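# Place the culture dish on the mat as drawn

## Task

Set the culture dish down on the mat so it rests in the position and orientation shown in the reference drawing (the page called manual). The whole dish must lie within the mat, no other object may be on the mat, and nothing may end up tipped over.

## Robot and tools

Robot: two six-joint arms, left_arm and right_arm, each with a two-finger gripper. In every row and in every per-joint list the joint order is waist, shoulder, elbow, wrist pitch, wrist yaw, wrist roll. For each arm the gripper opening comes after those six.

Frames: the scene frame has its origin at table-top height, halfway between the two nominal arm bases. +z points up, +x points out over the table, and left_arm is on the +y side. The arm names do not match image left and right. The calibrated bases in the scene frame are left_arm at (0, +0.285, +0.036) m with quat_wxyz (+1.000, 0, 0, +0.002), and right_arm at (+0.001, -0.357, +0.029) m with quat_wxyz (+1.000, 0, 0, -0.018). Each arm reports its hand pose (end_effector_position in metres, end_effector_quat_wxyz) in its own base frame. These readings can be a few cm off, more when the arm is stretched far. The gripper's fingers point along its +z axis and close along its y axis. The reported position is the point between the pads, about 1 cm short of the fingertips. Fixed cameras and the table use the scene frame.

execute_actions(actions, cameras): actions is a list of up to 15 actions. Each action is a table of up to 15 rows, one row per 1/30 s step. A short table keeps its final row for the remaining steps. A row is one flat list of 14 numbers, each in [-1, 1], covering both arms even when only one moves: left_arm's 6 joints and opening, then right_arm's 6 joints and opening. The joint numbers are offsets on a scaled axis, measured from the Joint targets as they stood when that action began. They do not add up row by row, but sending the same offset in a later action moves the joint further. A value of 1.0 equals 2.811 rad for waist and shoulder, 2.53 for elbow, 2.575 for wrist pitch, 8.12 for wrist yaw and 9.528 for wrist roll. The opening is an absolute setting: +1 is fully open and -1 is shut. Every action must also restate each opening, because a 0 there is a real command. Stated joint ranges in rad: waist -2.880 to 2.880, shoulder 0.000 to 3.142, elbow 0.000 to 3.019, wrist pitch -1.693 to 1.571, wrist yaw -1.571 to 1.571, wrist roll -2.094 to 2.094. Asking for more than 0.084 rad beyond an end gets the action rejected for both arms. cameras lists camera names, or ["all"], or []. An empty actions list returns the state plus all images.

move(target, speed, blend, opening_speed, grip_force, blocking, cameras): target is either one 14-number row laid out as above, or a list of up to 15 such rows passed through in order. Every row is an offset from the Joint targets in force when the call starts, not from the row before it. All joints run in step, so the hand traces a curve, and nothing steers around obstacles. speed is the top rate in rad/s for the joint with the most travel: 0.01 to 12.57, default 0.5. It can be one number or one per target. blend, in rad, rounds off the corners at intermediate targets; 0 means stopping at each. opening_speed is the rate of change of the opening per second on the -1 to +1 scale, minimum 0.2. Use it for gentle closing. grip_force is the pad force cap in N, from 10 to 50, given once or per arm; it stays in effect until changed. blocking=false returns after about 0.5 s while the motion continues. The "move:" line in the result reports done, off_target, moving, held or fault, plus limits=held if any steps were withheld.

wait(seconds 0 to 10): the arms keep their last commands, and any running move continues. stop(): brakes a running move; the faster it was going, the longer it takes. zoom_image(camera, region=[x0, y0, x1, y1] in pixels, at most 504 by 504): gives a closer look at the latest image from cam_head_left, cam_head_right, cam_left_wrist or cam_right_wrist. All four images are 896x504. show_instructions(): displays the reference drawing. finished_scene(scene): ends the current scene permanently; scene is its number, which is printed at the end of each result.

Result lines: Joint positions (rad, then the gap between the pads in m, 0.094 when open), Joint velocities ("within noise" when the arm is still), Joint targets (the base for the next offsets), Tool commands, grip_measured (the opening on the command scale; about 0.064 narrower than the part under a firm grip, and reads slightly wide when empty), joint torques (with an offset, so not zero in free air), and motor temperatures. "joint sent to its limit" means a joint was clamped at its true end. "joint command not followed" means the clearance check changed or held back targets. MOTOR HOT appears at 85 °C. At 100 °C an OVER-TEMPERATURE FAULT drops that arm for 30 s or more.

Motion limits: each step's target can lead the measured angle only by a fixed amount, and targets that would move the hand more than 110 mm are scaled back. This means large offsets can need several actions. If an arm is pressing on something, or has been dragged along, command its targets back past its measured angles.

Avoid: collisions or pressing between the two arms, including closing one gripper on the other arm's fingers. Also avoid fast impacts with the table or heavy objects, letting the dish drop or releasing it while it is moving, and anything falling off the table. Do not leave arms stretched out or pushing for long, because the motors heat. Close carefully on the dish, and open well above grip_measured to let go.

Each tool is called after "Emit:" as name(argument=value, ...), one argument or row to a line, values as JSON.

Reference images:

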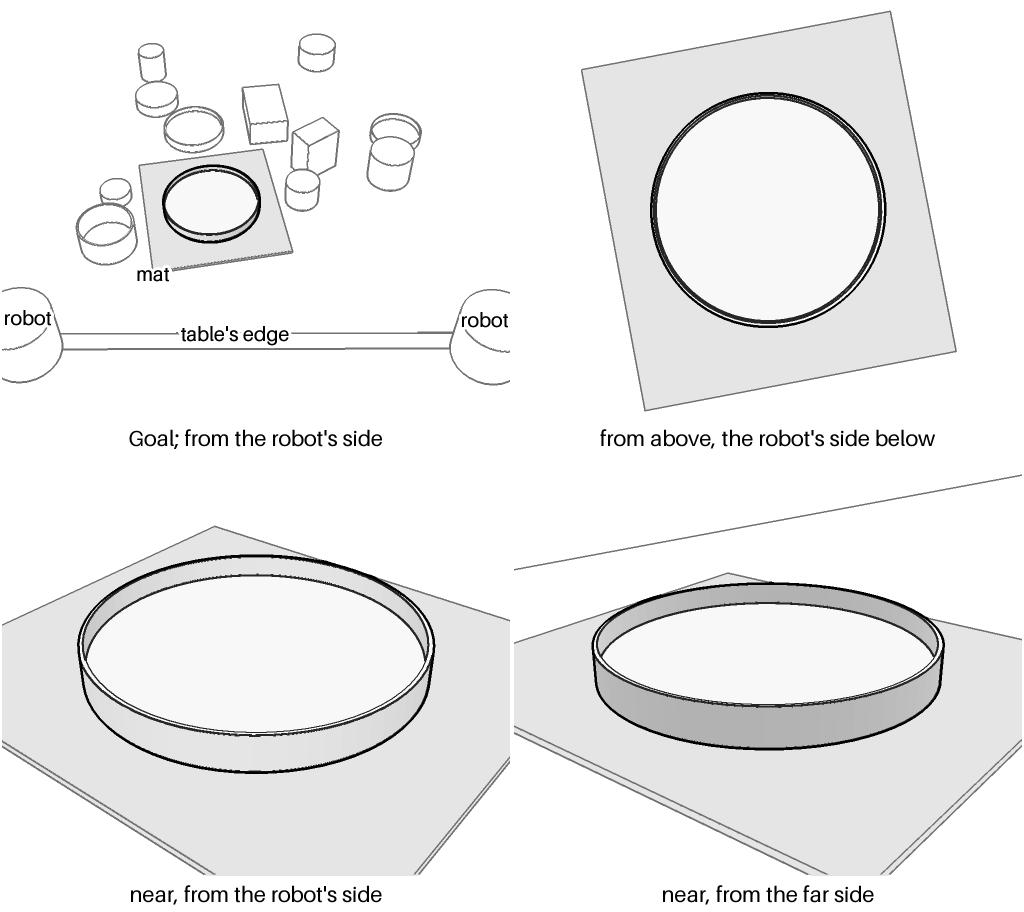

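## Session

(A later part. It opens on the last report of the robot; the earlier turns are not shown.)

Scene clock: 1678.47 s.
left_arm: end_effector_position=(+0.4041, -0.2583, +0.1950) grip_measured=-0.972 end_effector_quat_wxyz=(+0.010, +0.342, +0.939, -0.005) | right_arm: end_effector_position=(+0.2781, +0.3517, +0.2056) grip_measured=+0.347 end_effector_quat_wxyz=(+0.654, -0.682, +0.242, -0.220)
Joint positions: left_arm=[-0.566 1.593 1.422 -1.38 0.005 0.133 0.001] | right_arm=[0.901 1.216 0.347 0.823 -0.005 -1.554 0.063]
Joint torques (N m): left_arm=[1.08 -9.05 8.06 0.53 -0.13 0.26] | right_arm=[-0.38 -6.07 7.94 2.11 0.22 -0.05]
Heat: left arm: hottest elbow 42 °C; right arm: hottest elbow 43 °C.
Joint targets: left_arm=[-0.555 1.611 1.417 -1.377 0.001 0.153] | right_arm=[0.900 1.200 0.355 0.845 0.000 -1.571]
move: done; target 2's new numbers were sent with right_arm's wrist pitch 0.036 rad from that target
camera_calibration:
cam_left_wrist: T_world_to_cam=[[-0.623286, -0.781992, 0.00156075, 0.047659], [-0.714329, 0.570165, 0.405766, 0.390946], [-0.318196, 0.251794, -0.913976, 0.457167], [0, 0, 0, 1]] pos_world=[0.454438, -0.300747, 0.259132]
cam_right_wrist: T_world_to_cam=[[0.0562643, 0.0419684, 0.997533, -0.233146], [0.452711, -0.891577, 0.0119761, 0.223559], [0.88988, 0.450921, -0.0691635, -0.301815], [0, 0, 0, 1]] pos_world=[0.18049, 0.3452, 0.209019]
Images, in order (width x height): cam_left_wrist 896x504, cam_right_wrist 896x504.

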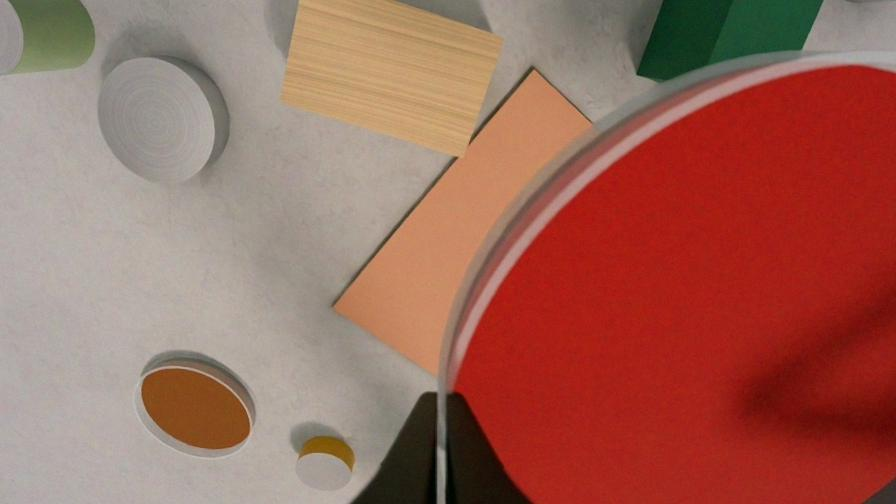

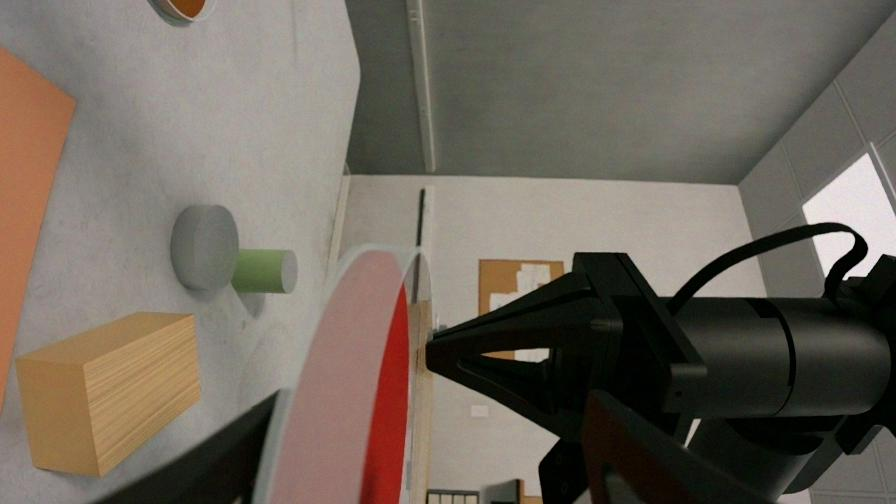

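Emit:
move(
  target=[
    [0,0,0,0,0,0,-1,0,0,0,0,0,0,-0.9],
    [0,0,0,0,0,0,-0.3,0,0,0,0,0,0,-0.9],
    [0,0.0028,0,0.003,0,0,-0.3,0,0,0,0,0,0,-0.9],
  ],
  speed=0.05,
  opening_speed=0.5,
  cameras=["cam_left_wrist","cam_right_wrist"],
)

Scene clock: 1712.33 s.
left_arm: end_effector_position=(+0.4042, -0.2582, +0.1948) grip_measured=-0.302 end_effector_quat_wxyz=(+0.009, +0.347, +0.938, -0.004) | right_arm: end_effector_position=(+0.2768, +0.3494, +0.2016) grip_measured=-0.640 end_effector_quat_wxyz=(+0.651, -0.684, +0.243, -0.220)
Joint positions: left_arm=[-0.566 1.593 1.422 -1.38 0.004 0.144 0.033] | right_arm=[0.901 1.216 0.338 0.823 -0.002 -1.555 0.017]
Joint torques (N m): left_arm=[1.03 -8.23 8.08 0.84 -0.11 0.15] | right_arm=[-0.38 -6.01 8.49 2.1 0.13 -0.04]
Heat: left arm: hottest elbow 41 °C; right arm: hottest elbow 44 °C.
Joint targets: left_arm=[-0.555 1.618 1.417 -1.369 0.001 0.153] | right_arm=[0.900 1.200 0.355 0.845 0.000 -1.571]
move: done
camera_calibration:
cam_left_wrist: T_world_to_cam=[[-0.631593, -0.7753, 0.000629842, 0.0530923], [-0.708318, 0.577356, 0.406135, 0.390365], [-0.31524, 0.256066, -0.913813, 0.456886], [0, 0, 0, 1]] pos_world=[0.454064, -0.30121, 0.258934]
cam_right_wrist: T_world_to_cam=[[0.0608753, 0.0483921, 0.996972, -0.232416], [0.450758, -0.892506, 0.0157981, 0.222284], [0.890568, 0.448431, -0.0761447, -0.297819], [0, 0, 0, 1]] pos_world=[0.17918, 0.343189, 0.205523]
Images, in order (width x height): cam_left_wrist 896x504, cam_right_wrist 896x504.

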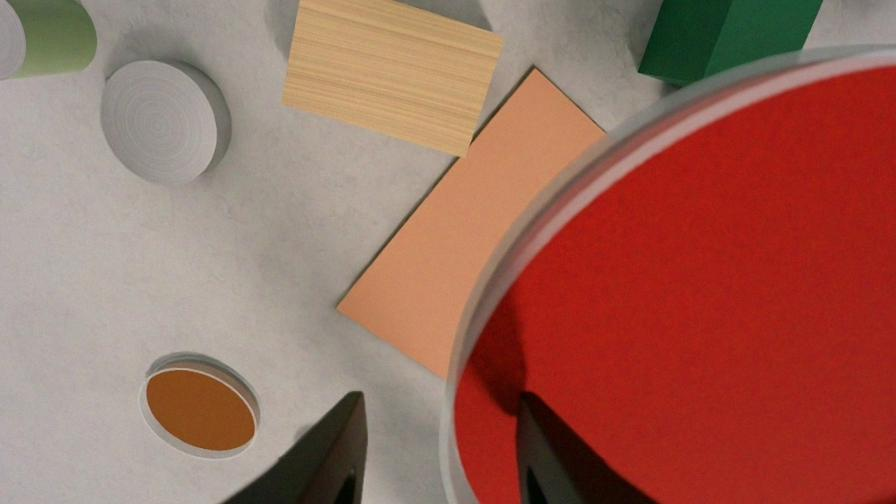

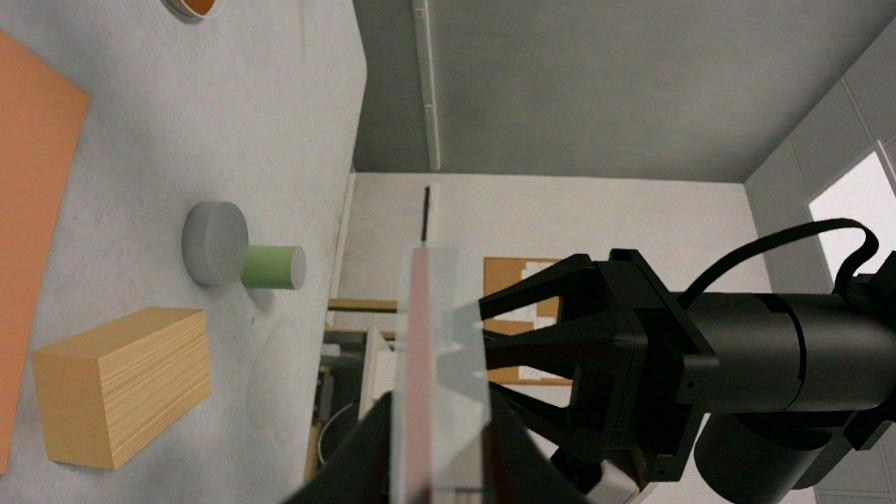

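Emit:
move(
  target=[0,0.0075,0,0.0075,0,0,-0.3,0,0,0,0,0,0,-0.9],
  speed=0.05,
  cameras=["cam_left_wrist","cam_right_wrist"],
)

Scene clock: 1722.77 s.
left_arm: end_effector_position=(+0.4076, -0.2603, +0.1896) grip_measured=-0.302 end_effector_quat_wxyz=(+0.010, +0.348, +0.938, -0.004) | right_arm: end_effector_position=(+0.2769, +0.3494, +0.2016) grip_measured=-0.640 end_effector_quat_wxyz=(+0.651, -0.684, +0.244, -0.220)
Joint positions: left_arm=[-0.566 1.605 1.422 -1.366 0.004 0.144 0.033] | right_arm=[0.901 1.216 0.338 0.823 -0.002 -1.555 0.017]
Joint torques (N m): left_arm=[1.08 -8 8.05 1.09 -0.11 0.16] | right_arm=[-0.38 -6.07 8.47 2.1 0.11 -0.04]
Heat: left arm: hottest elbow 41 °C; right arm: hottest elbow 45 °C.
Joint targets: left_arm=[-0.555 1.639 1.417 -1.350 0.001 0.153] | right_arm=[0.900 1.200 0.355 0.845 0.000 -1.571]
move: done
camera_calibration:
cam_left_wrist: T_world_to_cam=[[-0.63192, -0.775034, 0.000386037, 0.0538461], [-0.708728, 0.578059, 0.404416, 0.39679], [-0.313659, 0.255285, -0.914575, 0.453123], [0, 0, 0, 1]] pos_world=[0.457369, -0.303311, 0.253926]
cam_right_wrist: T_world_to_cam=[[0.0608908, 0.0483687, 0.996972, -0.232417], [0.450438, -0.892668, 0.0157975, 0.222352], [0.890729, 0.448112, -0.0761423, -0.297828], [0, 0, 0, 1]] pos_world=[0.17928, 0.343189, 0.205523]
Images, in order (width x height): cam_left_wrist 896x504, cam_right_wrist 896x504.

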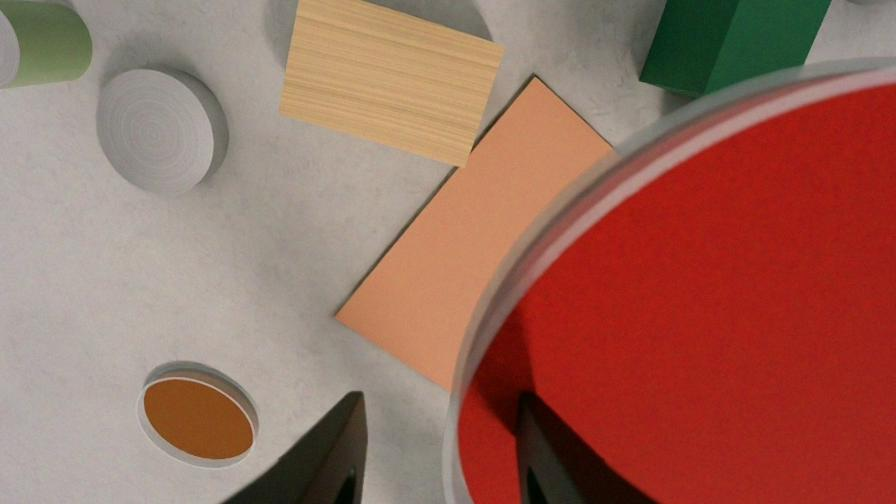

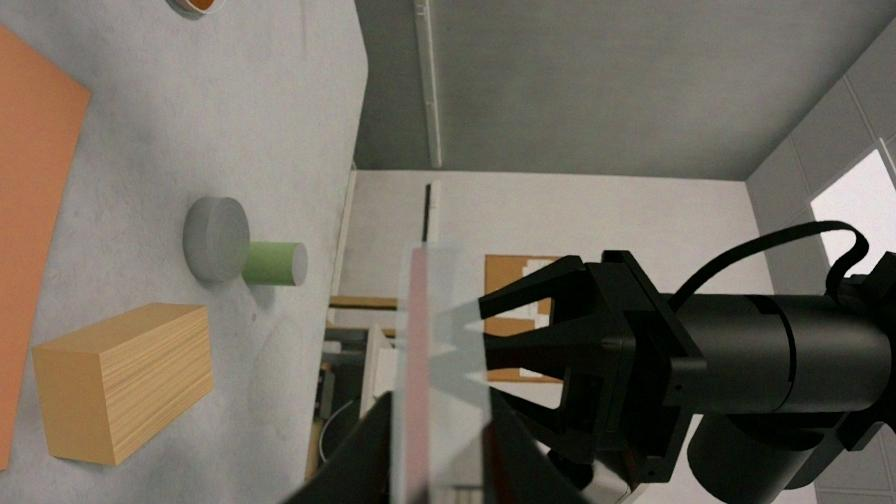

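Emit:
move(
  target=[
    [0,0.003,0,0.003,0,0,-0.3,0,0,0,0,0,0,-0.9],
    [0,0.003,0,0.003,0,0,-1,0,0,0,0,0,0,-0.9],
    [0,0.003,0,0.003,0,0,-1,0,0,0,0,0,0,-0.4],
  ],
  speed=0.05,
  opening_speed=0.5,
  cameras=["cam_left_wrist","cam_right_wrist"],
)

Scene clock: 1756.10 s.
left_arm: end_effector_position=(+0.4093, -0.2627, +0.1835) grip_measured=-0.947 end_effector_quat_wxyz=(+0.007, +0.363, +0.932, -0.007) | right_arm: end_effector_position=(+0.2787, +0.3478, +0.1999) grip_measured=-0.402 end_effector_quat_wxyz=(+0.648, -0.685, +0.247, -0.224)
Joint positions: left_arm=[-0.566 1.618 1.422 -1.358 0.011 0.178 0.002] | right_arm=[0.899 1.219 0.337 0.823 0.006 -1.557 0.028]
Joint torques (N m): left_arm=[1.08 -8.47 8.03 1.05 -0.37 -0.18] | right_arm=[-0.15 -6.24 8.54 2.1 -0.18 -0.02]
Motor temperatures (°C): left_arm=[22 25 40 24 21 22 20] | right_arm=[21 25 48 22 20 20 28]
Heat: left arm: hottest elbow 40 °C; right arm: hottest elbow 48 °C.
Joint targets: left_arm=[-0.555 1.648 1.417 -1.342 0.001 0.153] | right_arm=[0.900 1.200 0.355 0.845 0.000 -1.571]
move: done; target 2's new numbers were sent with left_arm's shoulder 0.038 rad from that target
camera_calibration:
cam_left_wrist: T_world_to_cam=[[-0.657624, -0.75332, 0.00633565, 0.0682204], [-0.686077, 0.602354, 0.408005, 0.398296], [-0.311174, 0.263967, -0.912958, 0.449618], [0, 0, 0, 1]] pos_world=[0.458035, -0.307208, 0.247543]
cam_right_wrist: T_world_to_cam=[[0.0616188, 0.0524281, 0.996722, -0.232269], [0.441352, -0.897114, 0.0199036, 0.223408], [0.895216, 0.438678, -0.0784183, -0.296317], [0, 0, 0, 1]] pos_world=[0.180979, 0.342588, 0.203824]
Images, in order (width x height): cam_left_wrist 896x504, cam_right_wrist 896x504.

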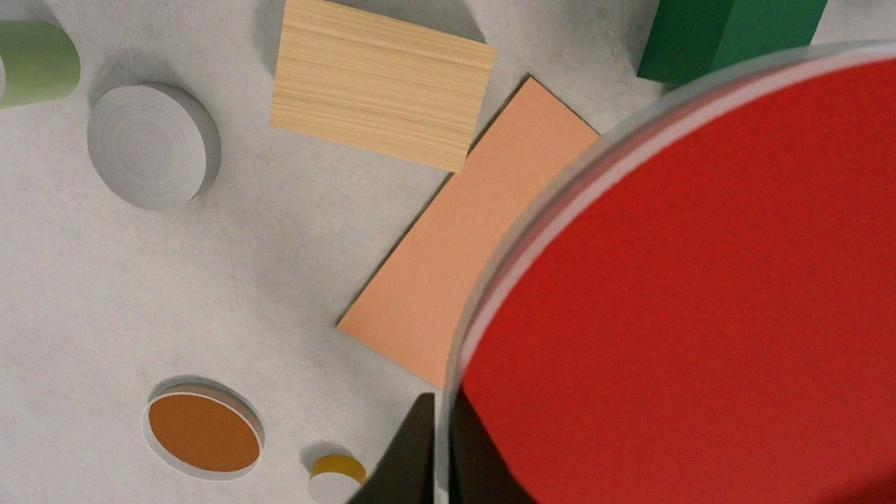

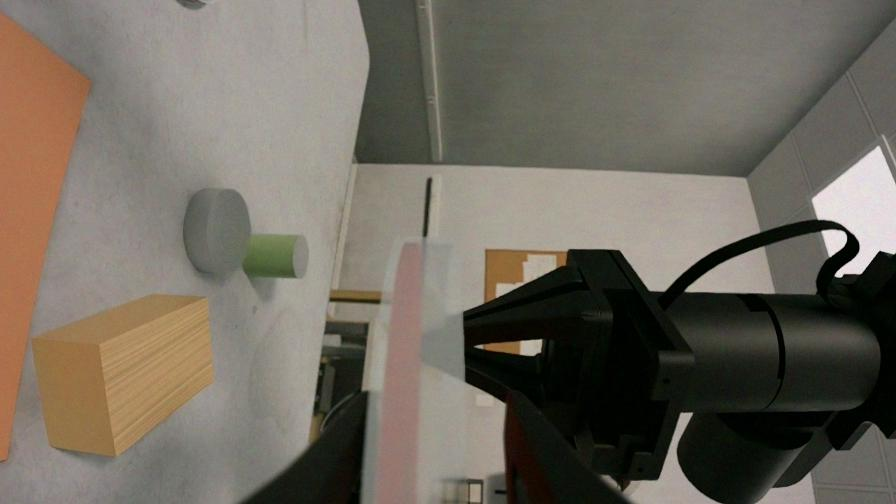

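Emit:
move(
  target=[0,0,0,0,0,0,-1,0,0,0,0,0,0,0.0],
  opening_speed=0.5,
  cameras=["cam_left_wrist","cam_right_wrist","cam_head_right"],
)

Scene clock: 1765.80 s.
left_arm: end_effector_position=(+0.4085, -0.2619, +0.1782) grip_measured=-0.949 end_effector_quat_wxyz=(+0.002, +0.360, +0.933, -0.005) | right_arm: end_effector_position=(+0.2788, +0.3477, +0.1999) grip_measured=-0.003 end_effector_quat_wxyz=(+0.648, -0.685, +0.247, -0.224)
Joint positions: left_arm=[-0.566 1.625 1.418 -1.358 0.009 0.172 0.002] | right_arm=[0.898 1.219 0.337 0.823 0.006 -1.557 0.047]
Joint torques (N m): left_arm=[1.03 -9.11 8.39 1.03 -0.32 -0.13] | right_arm=[-0.15 -6.24 8.55 2.1 -0.18 -0.02]
Heat: left arm: hottest elbow 40 °C; right arm: hottest elbow 47 °C.
Joint targets: left_arm=[-0.555 1.648 1.417 -1.342 0.001 0.153] | right_arm=[0.900 1.200 0.355 0.845 0.000 -1.571]
move: done
camera_calibration:
cam_left_wrist: T_world_to_cam=[[-0.652899, -0.757411, 0.00715426, 0.0651334], [-0.685697, 0.595041, 0.419221, 0.395322], [-0.321779, 0.268803, -0.907856, 0.449065], [0, 0, 0, 1]] pos_world=[0.458096, -0.30661, 0.241493]
cam_right_wrist: T_world_to_cam=[[0.0613753, 0.0527243, 0.996721, -0.232333], [0.441005, -0.897275, 0.0203079, 0.223265], [0.895403, 0.438313, -0.0783222, -0.296381], [0, 0, 0, 1]] pos_world=[0.181179, 0.342488, 0.203824]
Images, in order (width x height): cam_head_right 896x504, cam_left_wrist 896x504, cam_right_wrist 896x504.

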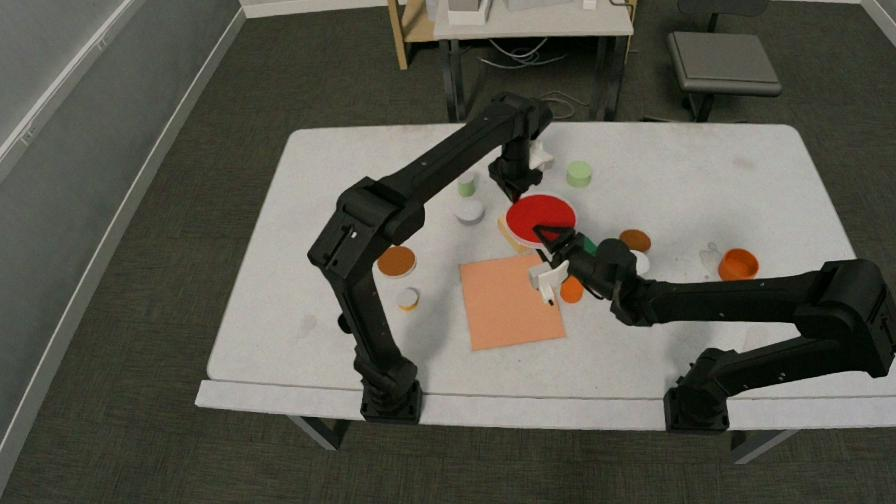

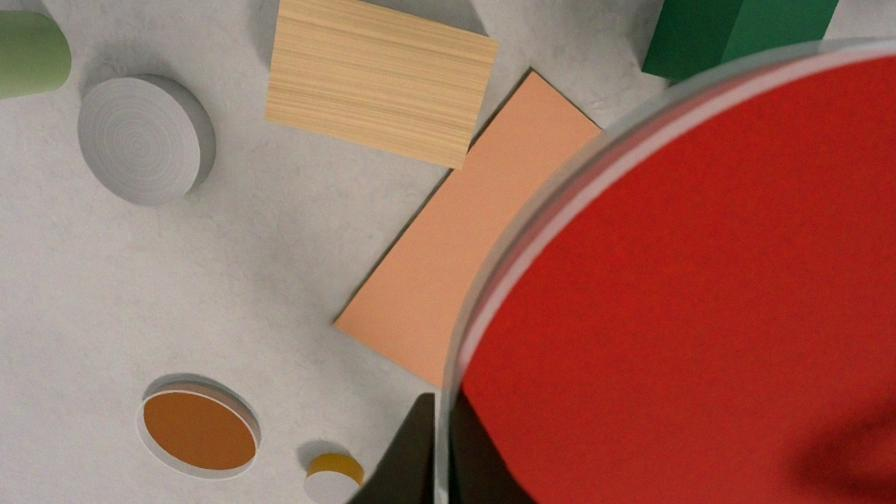

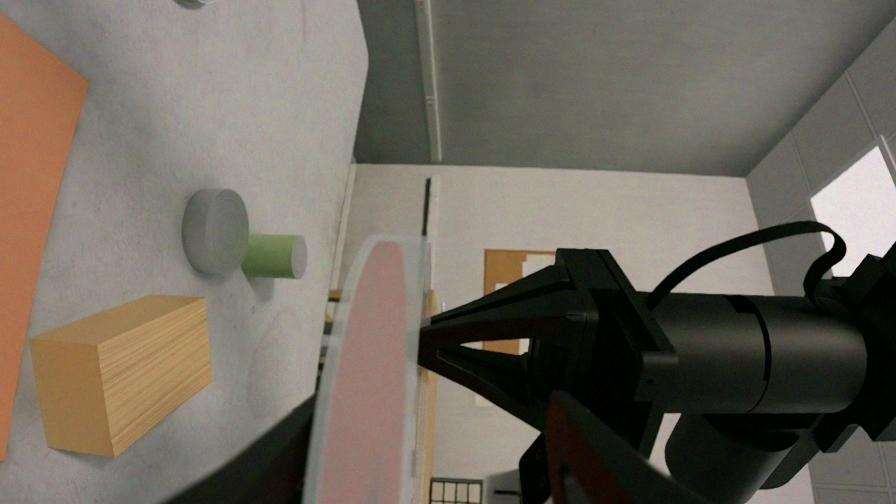

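Emit:
move(
  target=[0,0,0,0,0,0,-1,0,0.02,0,0.0,0,0,0.3],
  speed=0.1,
  opening_speed=0.5,
  cameras=["cam_left_wrist","cam_right_wrist"],
)

Scene clock: 1774.80 s.
left_arm: end_effector_position=(+0.4105, -0.2614, +0.1743) grip_measured=-0.950 end_effector_quat_wxyz=(+0.000, +0.356, +0.935, +0.000) | right_arm: end_effector_position=(+0.2794, +0.3494, +0.1894) grip_measured=+0.297 end_effector_quat_wxyz=(+0.641, -0.693, +0.248, -0.220)
Joint positions: left_arm=[-0.566 1.634 1.418 -1.354 0.001 0.161 0.002] | right_arm=[0.898 1.245 0.337 0.825 0.002 -1.558 0.061]
Joint torques (N m): left_arm=[1.03 -9.76 8.38 0.84 0.06 -0.02] | right_arm=[-0.21 -4.31 8.34 2.02 -0.04 -0.02]
Heat: left arm: hottest elbow 40 °C; right arm: hottest elbow 47 °C.
Joint targets: left_arm=[-0.555 1.648 1.417 -1.342 0.001 0.153] | right_arm=[0.900 1.256 0.355 0.845 0.000 -1.571]
move: done
camera_calibration:
cam_left_wrist: T_world_to_cam=[[-0.645103, -0.764095, -0.000875965, 0.063355], [-0.692209, 0.583926, 0.424119, 0.396889], [-0.323556, 0.274207, -0.905606, 0.447751], [0, 0, 0, 1]] pos_world=[0.460474, -0.306121, 0.237214]
cam_right_wrist: T_world_to_cam=[[0.0757324, 0.0713881, 0.994569, -0.232098], [0.444845, -0.895092, 0.0303747, 0.221096], [0.8924, 0.440129, -0.0995441, -0.294181], [0, 0, 0, 1]] pos_world=[0.181751, 0.343948, 0.194838]
Images, in order (width x height): cam_left_wrist 896x504, cam_right_wrist 896x504.

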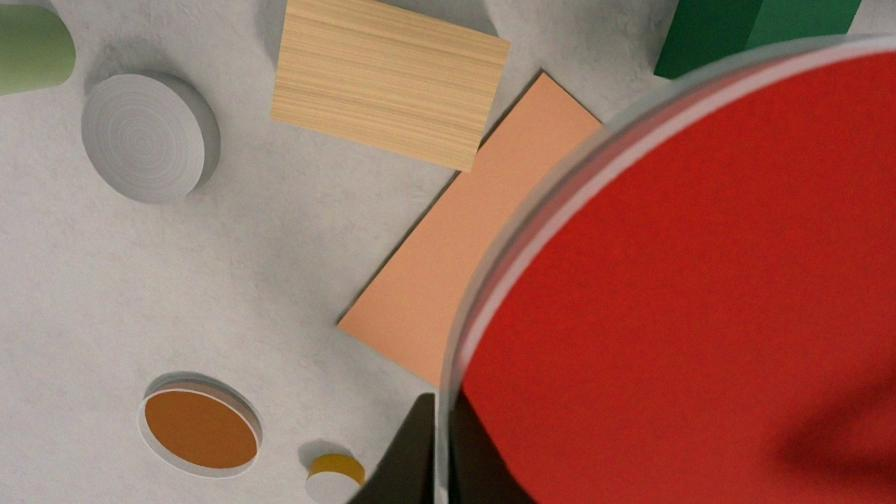

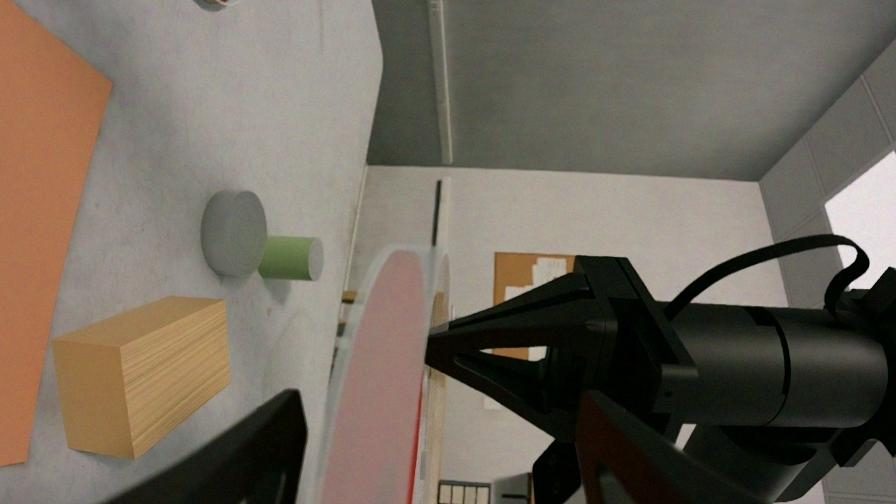

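Emit:
move(
  target=[
    [0,0,0,0,0,0,-1,0,-0.0719,-0.0661,0.0082,0,0,0.3],
    [0,0,0,0,0,0,-1,0,-0.2127,-0.1158,-0.0968,0,0,0.3],
  ],
  speed=0.2,
  blend=[0.02,0],
  cameras=["cam_left_wrist","cam_right_wrist","cam_head_right"],
)

Scene clock: 1791.43 s.
left_arm: end_effector_position=(+0.4105, -0.2614, +0.1743) grip_measured=-0.950 end_effector_quat_wxyz=(+0.000, +0.356, +0.935, +0.000) | right_arm: end_effector_position=(+0.2057, +0.2570, +0.2032) grip_measured=+0.298 end_effector_quat_wxyz=(+0.671, -0.664, +0.238, -0.230)
Joint positions: left_arm=[-0.566 1.634 1.418 -1.354 0.001 0.161 0.002] | right_arm=[0.898 0.666 0.065 0.607 0.002 -1.558 0.061]
Joint torques (N m): left_arm=[1.08 -9.76 8.36 0.87 0.06 -0.02] | right_arm=[-0.15 0.26 8.65 0.9 -0.03 -0.02]
Heat: left arm: hottest elbow 40 °C; right arm: hottest elbow 46 °C.
Joint targets: left_arm=[-0.555 1.648 1.417 -1.342 0.001 0.153] | right_arm=[0.900 0.658 0.062 0.596 0.000 -1.571]
move: done
camera_calibration:
cam_left_wrist: T_world_to_cam=[[-0.645103, -0.764095, -0.000875965, 0.063355], [-0.692209, 0.583926, 0.424119, 0.396889], [-0.323556, 0.274207, -0.905606, 0.447751], [0, 0, 0, 1]] pos_world=[0.460474, -0.306121, 0.237214]
cam_right_wrist: T_world_to_cam=[[0.0208712, 0.0026387, 0.999779, -0.205661], [0.444172, -0.895915, -0.00690788, 0.178668], [0.895698, 0.444218, -0.0198709, -0.20434], [0, 0, 0, 1]] pos_world=[0.10796, 0.251385, 0.202789]
Images, in order (width x height): cam_head_right 896x504, cam_left_wrist 896x504, cam_right_wrist 896x504.

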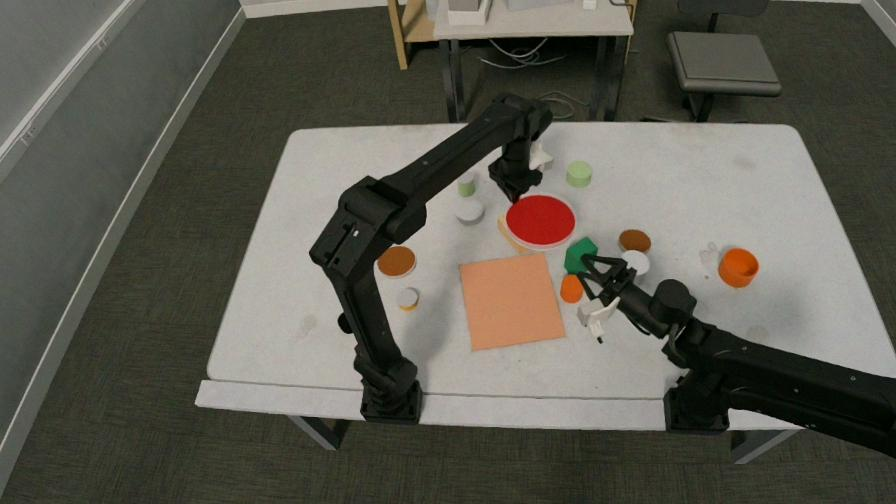

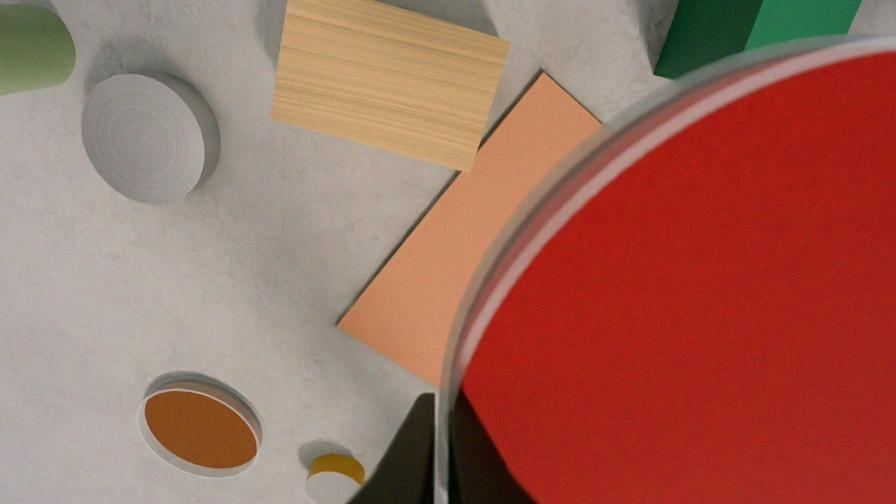

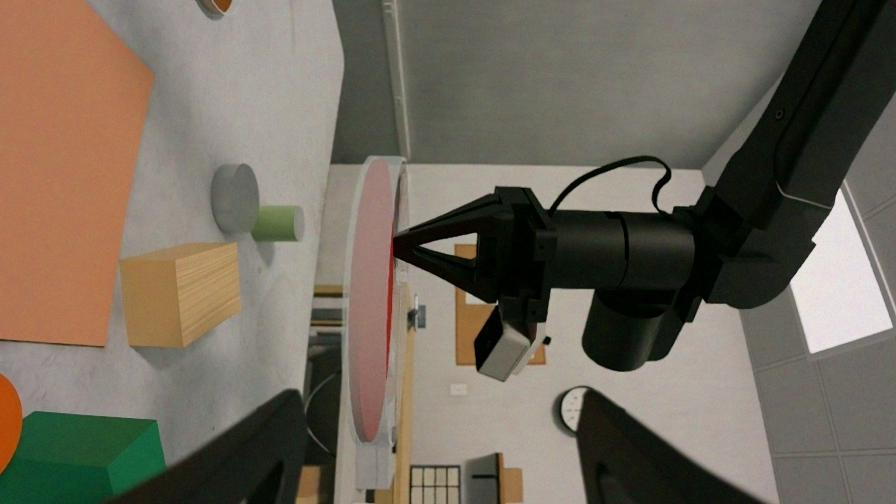

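Emit:
move(
  target=[
    [0,0,0,0,0,0,-1,-0.498,0,0,0,0,0,0.3],
    [0.0092,-0.0824,-0.1769,0.0846,0,0,-1,-0.498,0,0,0,0,0,0.3],
  ],
  speed=[0.8,0.25],
  cameras=["cam_left_wrist","cam_head_right","cam_head_left"],
)

Scene clock: 1817.10 s.
left_arm: end_effector_position=(+0.3176, -0.1925, +0.0929) grip_measured=-0.950 end_effector_quat_wxyz=(-0.019, +0.344, +0.939, +0.003) | right_arm: end_effector_position=(+0.2898, -0.1561, +0.2031) grip_measured=+0.298 end_effector_quat_wxyz=(+0.368, -0.358, +0.608, -0.606)
Joint positions: left_arm=[-0.543 1.442 0.969 -1.135 0.001 0.16 0.002] | right_arm=[-0.492 0.666 0.065 0.606 0.001 -1.558 0.061]
Joint torques (N m): left_arm=[1.32 -9.29 7.62 0.76 0.07 -0.01] | right_arm=[-0.91 0.21 8.64 0.9 0.01 -0.02]
Heat: left arm: hottest elbow 39 °C; right arm: hottest elbow 46 °C.
Joint targets: left_arm=[-0.529 1.416 0.969 -1.124 0.001 0.152] | right_arm=[-0.500 0.658 0.062 0.596 0.000 -1.571]
move: done
camera_calibration:
cam_left_wrist: T_world_to_cam=[[-0.626789, -0.779177, 0.00426755, 0.0467983], [-0.691254, 0.558573, 0.458437, 0.318513], [-0.359587, 0.284393, -0.888717, 0.336878], [0, 0, 0, 1]] pos_world=[0.370643, -0.237254, 0.153172]
Images, in order (width x height): cam_head_left 896x504, cam_head_right 896x504, cam_left_wrist 896x504.

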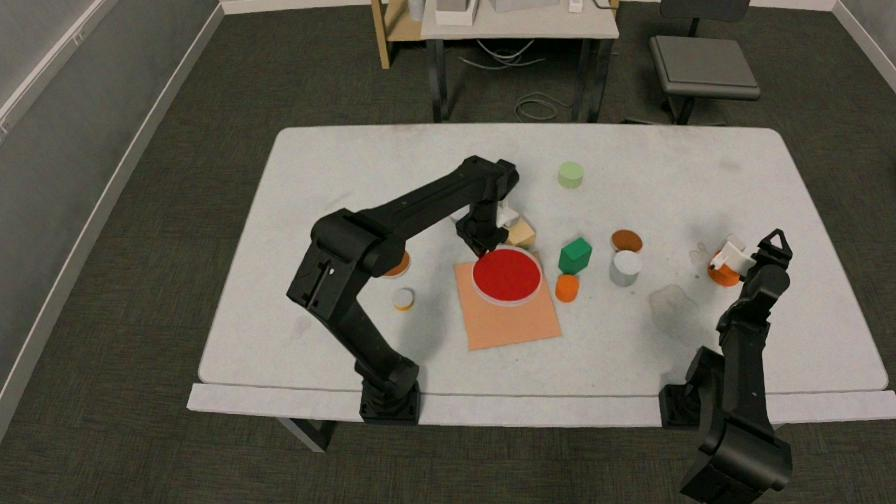

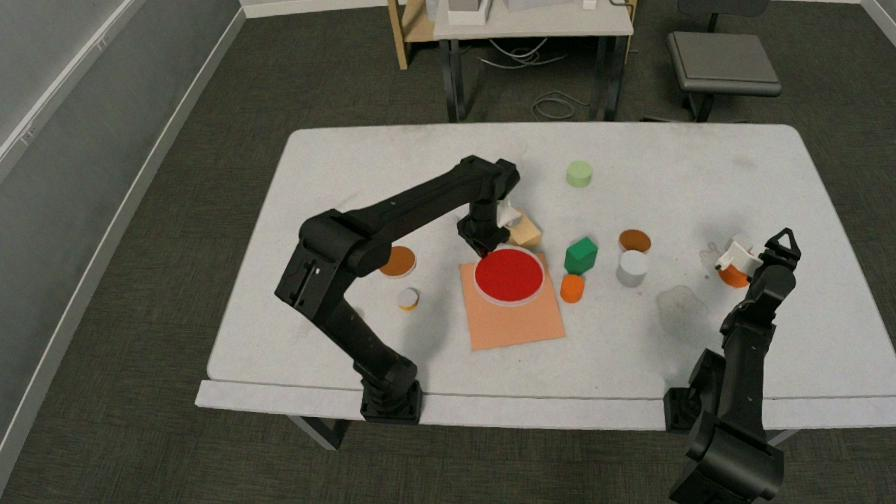

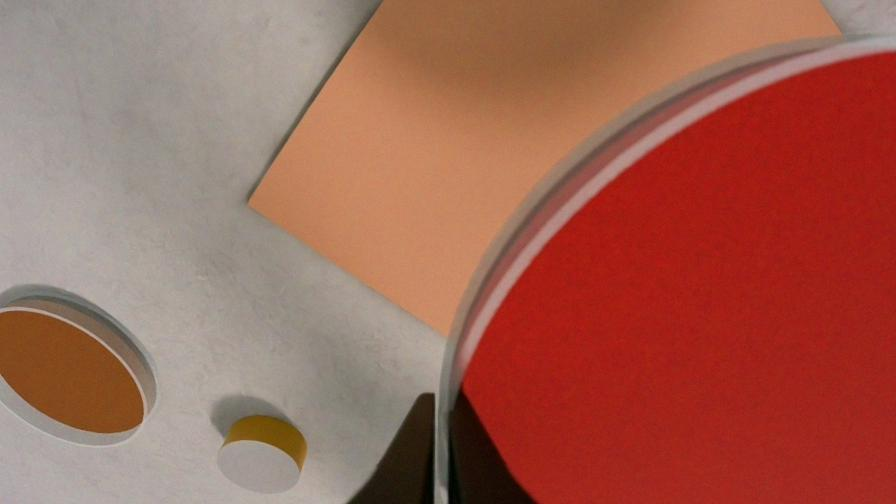

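Emit:
move(
  target=[0,0.0419,-0.0341,0.0793,0,0,-1,0,0,0,0,0,0,0.3],
  speed=0.15,
  cameras=["cam_left_wrist","cam_head_left"],
)

Emit:
zoom_image(
  camera="cam_head_left",
  region=[430, 220, 590, 360],
)

Scene clock: 1828.87 s.
left_arm: end_effector_position=(+0.3229, -0.1957, +0.0361) grip_measured=-0.950 end_effector_quat_wxyz=(+0.000, +0.345, +0.939, +0.000) | right_arm: end_effector_position=(+0.2898, -0.1561, +0.2031) grip_measured=+0.298 end_effector_quat_wxyz=(+0.368, -0.358, +0.608, -0.606)
Joint positions: left_arm=[-0.543 1.522 0.883 -0.932 0.001 0.16 0.002] | right_arm=[-0.492 0.666 0.065 0.606 0.001 -1.558 0.061]
Joint torques (N m): left_arm=[1.32 -6.95 6.95 0.83 0.07 -0.01] | right_arm=[-0.97 0.26 8.65 0.9 0.01 -0.01]
Heat: left arm: hottest elbow 39 °C; right arm: hottest elbow 47 °C.
Joint targets: left_arm=[-0.529 1.534 0.883 -0.920 0.001 0.152] | right_arm=[-0.500 0.658 0.062 0.596 0.000 -1.571]
move: done
camera_calibration:
cam_left_wrist: T_world_to_cam=[[-0.626883, -0.779113, -0.000732057, 0.0480964], [-0.705247, 0.56705, 0.425535, 0.357371], [-0.331125, 0.267277, -0.904942, 0.27732], [0, 0, 0, 1]] pos_world=[0.374013, -0.239296, 0.0989199]
Images, in order (width x height): cam_head_left 896x504, cam_left_wrist 896x504.

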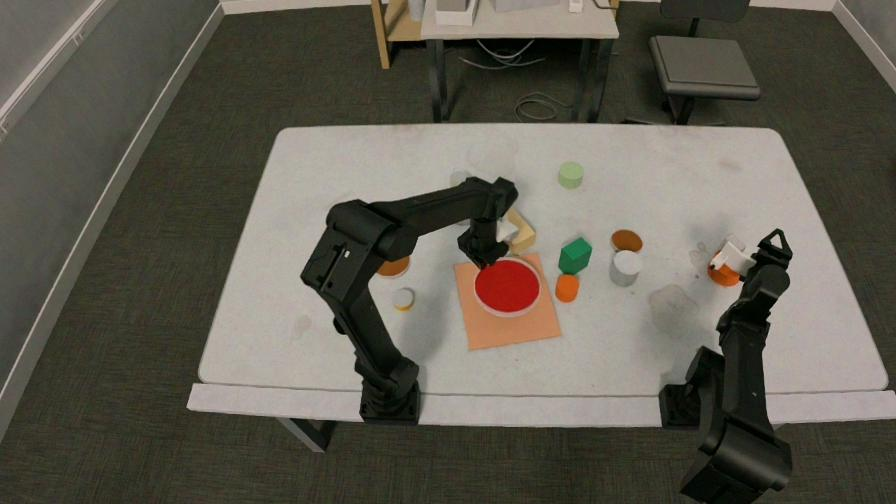

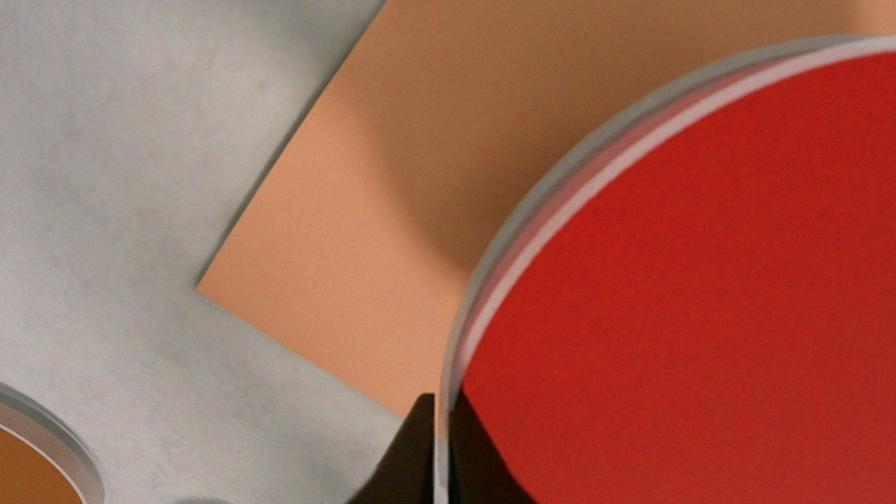

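Scaled by 3.150 from the camera's 896x504 image, which has a finer 1280x720 frame.

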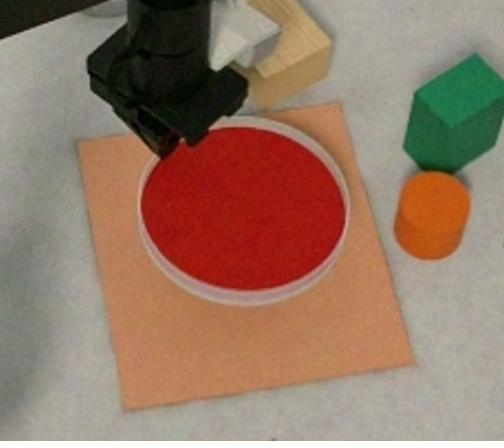

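Emit:
move(
  target=[0,0.0325,0,0.034,0,0,-1,0,0,0,0,0,0,0.3],
  speed=0.1,
  cameras=["cam_left_wrist","cam_head_left"],
)

Emit:
zoom_image(
  camera="cam_head_left",
  region=[430, 220, 590, 360],
)

Scene clock: 1842.23 s.
left_arm: end_effector_position=(+0.3329, -0.2017, +0.0034) grip_measured=-0.950 end_effector_quat_wxyz=(-0.002, +0.345, +0.939, +0.000) | right_arm: end_effector_position=(+0.2898, -0.1561, +0.2031) grip_measured=+0.298 end_effector_quat_wxyz=(+0.368, -0.358, +0.608, -0.606)
Joint positions: left_arm=[-0.543 1.613 0.883 -0.845 0.001 0.16 0.002] | right_arm=[-0.492 0.666 0.065 0.606 0.001 -1.558 0.061]
Joint torques (N m): left_arm=[1.32 -7.65 6.46 0.8 0.07 -0.01] | right_arm=[-0.97 0.21 8.65 0.91 0.02 -0.02]
Heat: left arm: hottest elbow 40 °C; right arm: hottest elbow 47 °C.
Joint targets: left_arm=[-0.529 1.626 0.883 -0.832 0.001 0.152] | right_arm=[-0.500 0.658 0.062 0.596 0.000 -1.571]
move: done
camera_calibration:
cam_left_wrist: T_world_to_cam=[[-0.626852, -0.779138, -0.000295725, 0.049588], [-0.704157, 0.566364, 0.428246, 0.381345], [-0.333495, 0.268655, -0.903662, 0.253664], [0, 0, 0, 1]] pos_world=[0.384207, -0.245493, 0.0659322]
Images, in order (width x height): cam_head_left 896x504, cam_left_wrist 896x504.

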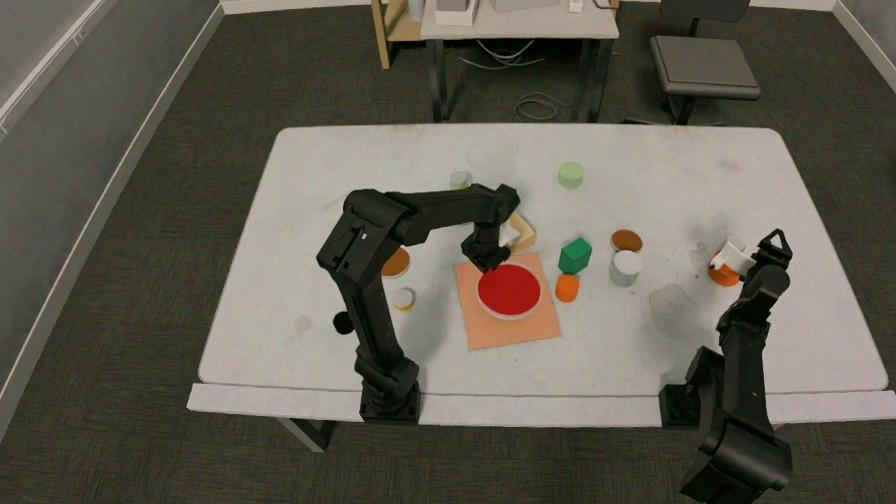

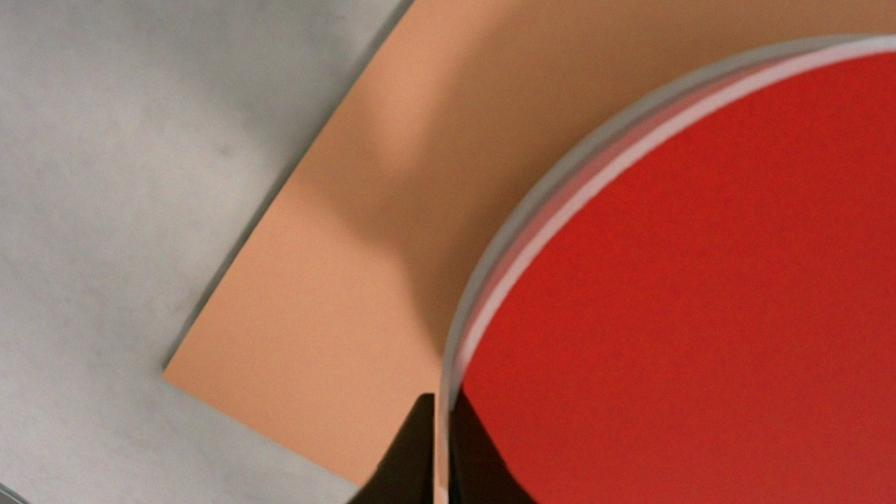

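Scaled by 3.150 from the camera's 896x504 image, which has a finer 1280x720 frame.

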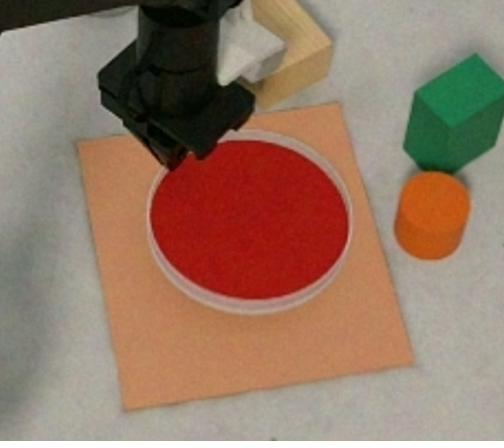

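Emit:
move(
  target=[0,0.005,-0.0175,0.0225,0,0,-1,0,0,0,0,0,0,0.3],
  speed=0.06,
  cameras=["cam_left_wrist","cam_head_left"],
)

Emit:
zoom_image(
  camera="cam_head_left",
  region=[430, 220, 590, 360],
)

Scene clock: 1855.83 s.
left_arm: end_effector_position=(+0.3251, -0.1970, -0.0131) grip_measured=-0.950 end_effector_quat_wxyz=(-0.001, +0.345, +0.939, +0.000) | right_arm: end_effector_position=(+0.2898, -0.1561, +0.2031) grip_measured=+0.298 end_effector_quat_wxyz=(+0.368, -0.358, +0.608, -0.606)
Joint positions: left_arm=[-0.543 1.625 0.84 -0.787 0.001 0.16 0.002] | right_arm=[-0.492 0.666 0.065 0.606 0.001 -1.558 0.061]
Joint torques (N m): left_arm=[1.26 -7.36 6.02 0.96 0.07 -0.01] | right_arm=[-0.97 0.21 8.65 0.91 0.02 -0.02]
Heat: left arm: hottest elbow 40 °C; right arm: hottest elbow 47 °C.
Joint targets: left_arm=[-0.529 1.639 0.839 -0.774 0.001 0.152] | right_arm=[-0.500 0.658 0.062 0.596 0.000 -1.571]
move: done
camera_calibration:
cam_left_wrist: T_world_to_cam=[[-0.626837, -0.77915, -0.000638297, 0.0483951], [-0.705153, 0.566956, 0.425817, 0.380565], [-0.331413, 0.267368, -0.904809, 0.233907], [0, 0, 0, 1]] pos_world=[0.376212, -0.240596, 0.0496212]
Images, in order (width x height): cam_head_left 896x504, cam_left_wrist 896x504.

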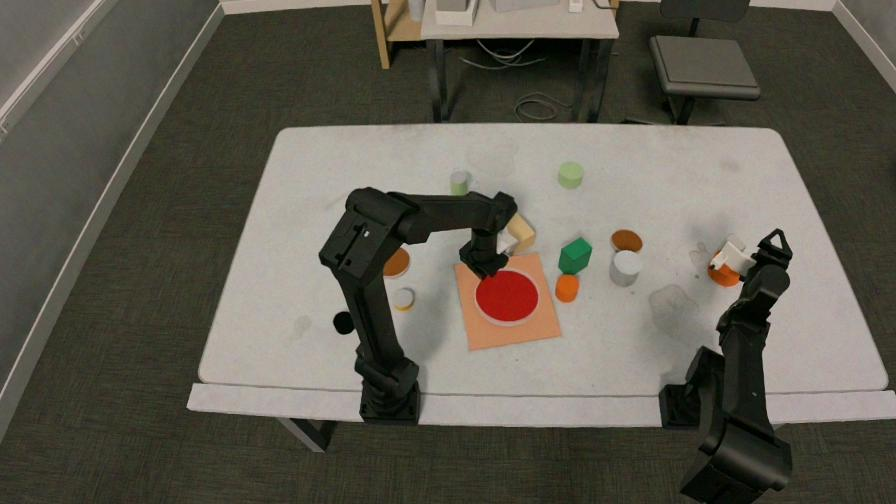

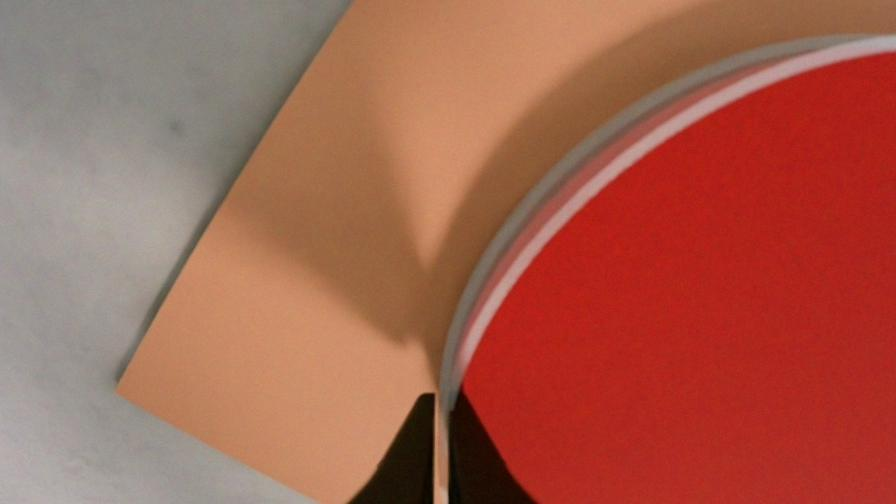

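Scaled by 3.150 from the camera's 896x504 image, which has a finer 1280x720 frame.

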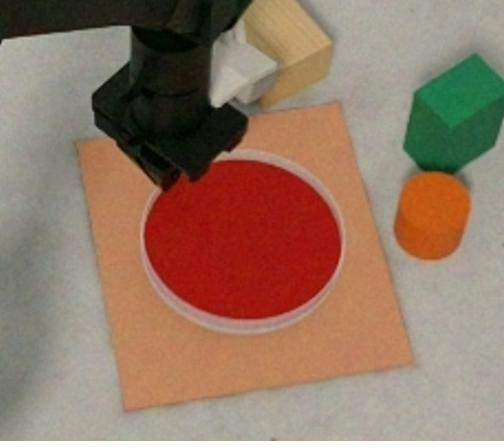

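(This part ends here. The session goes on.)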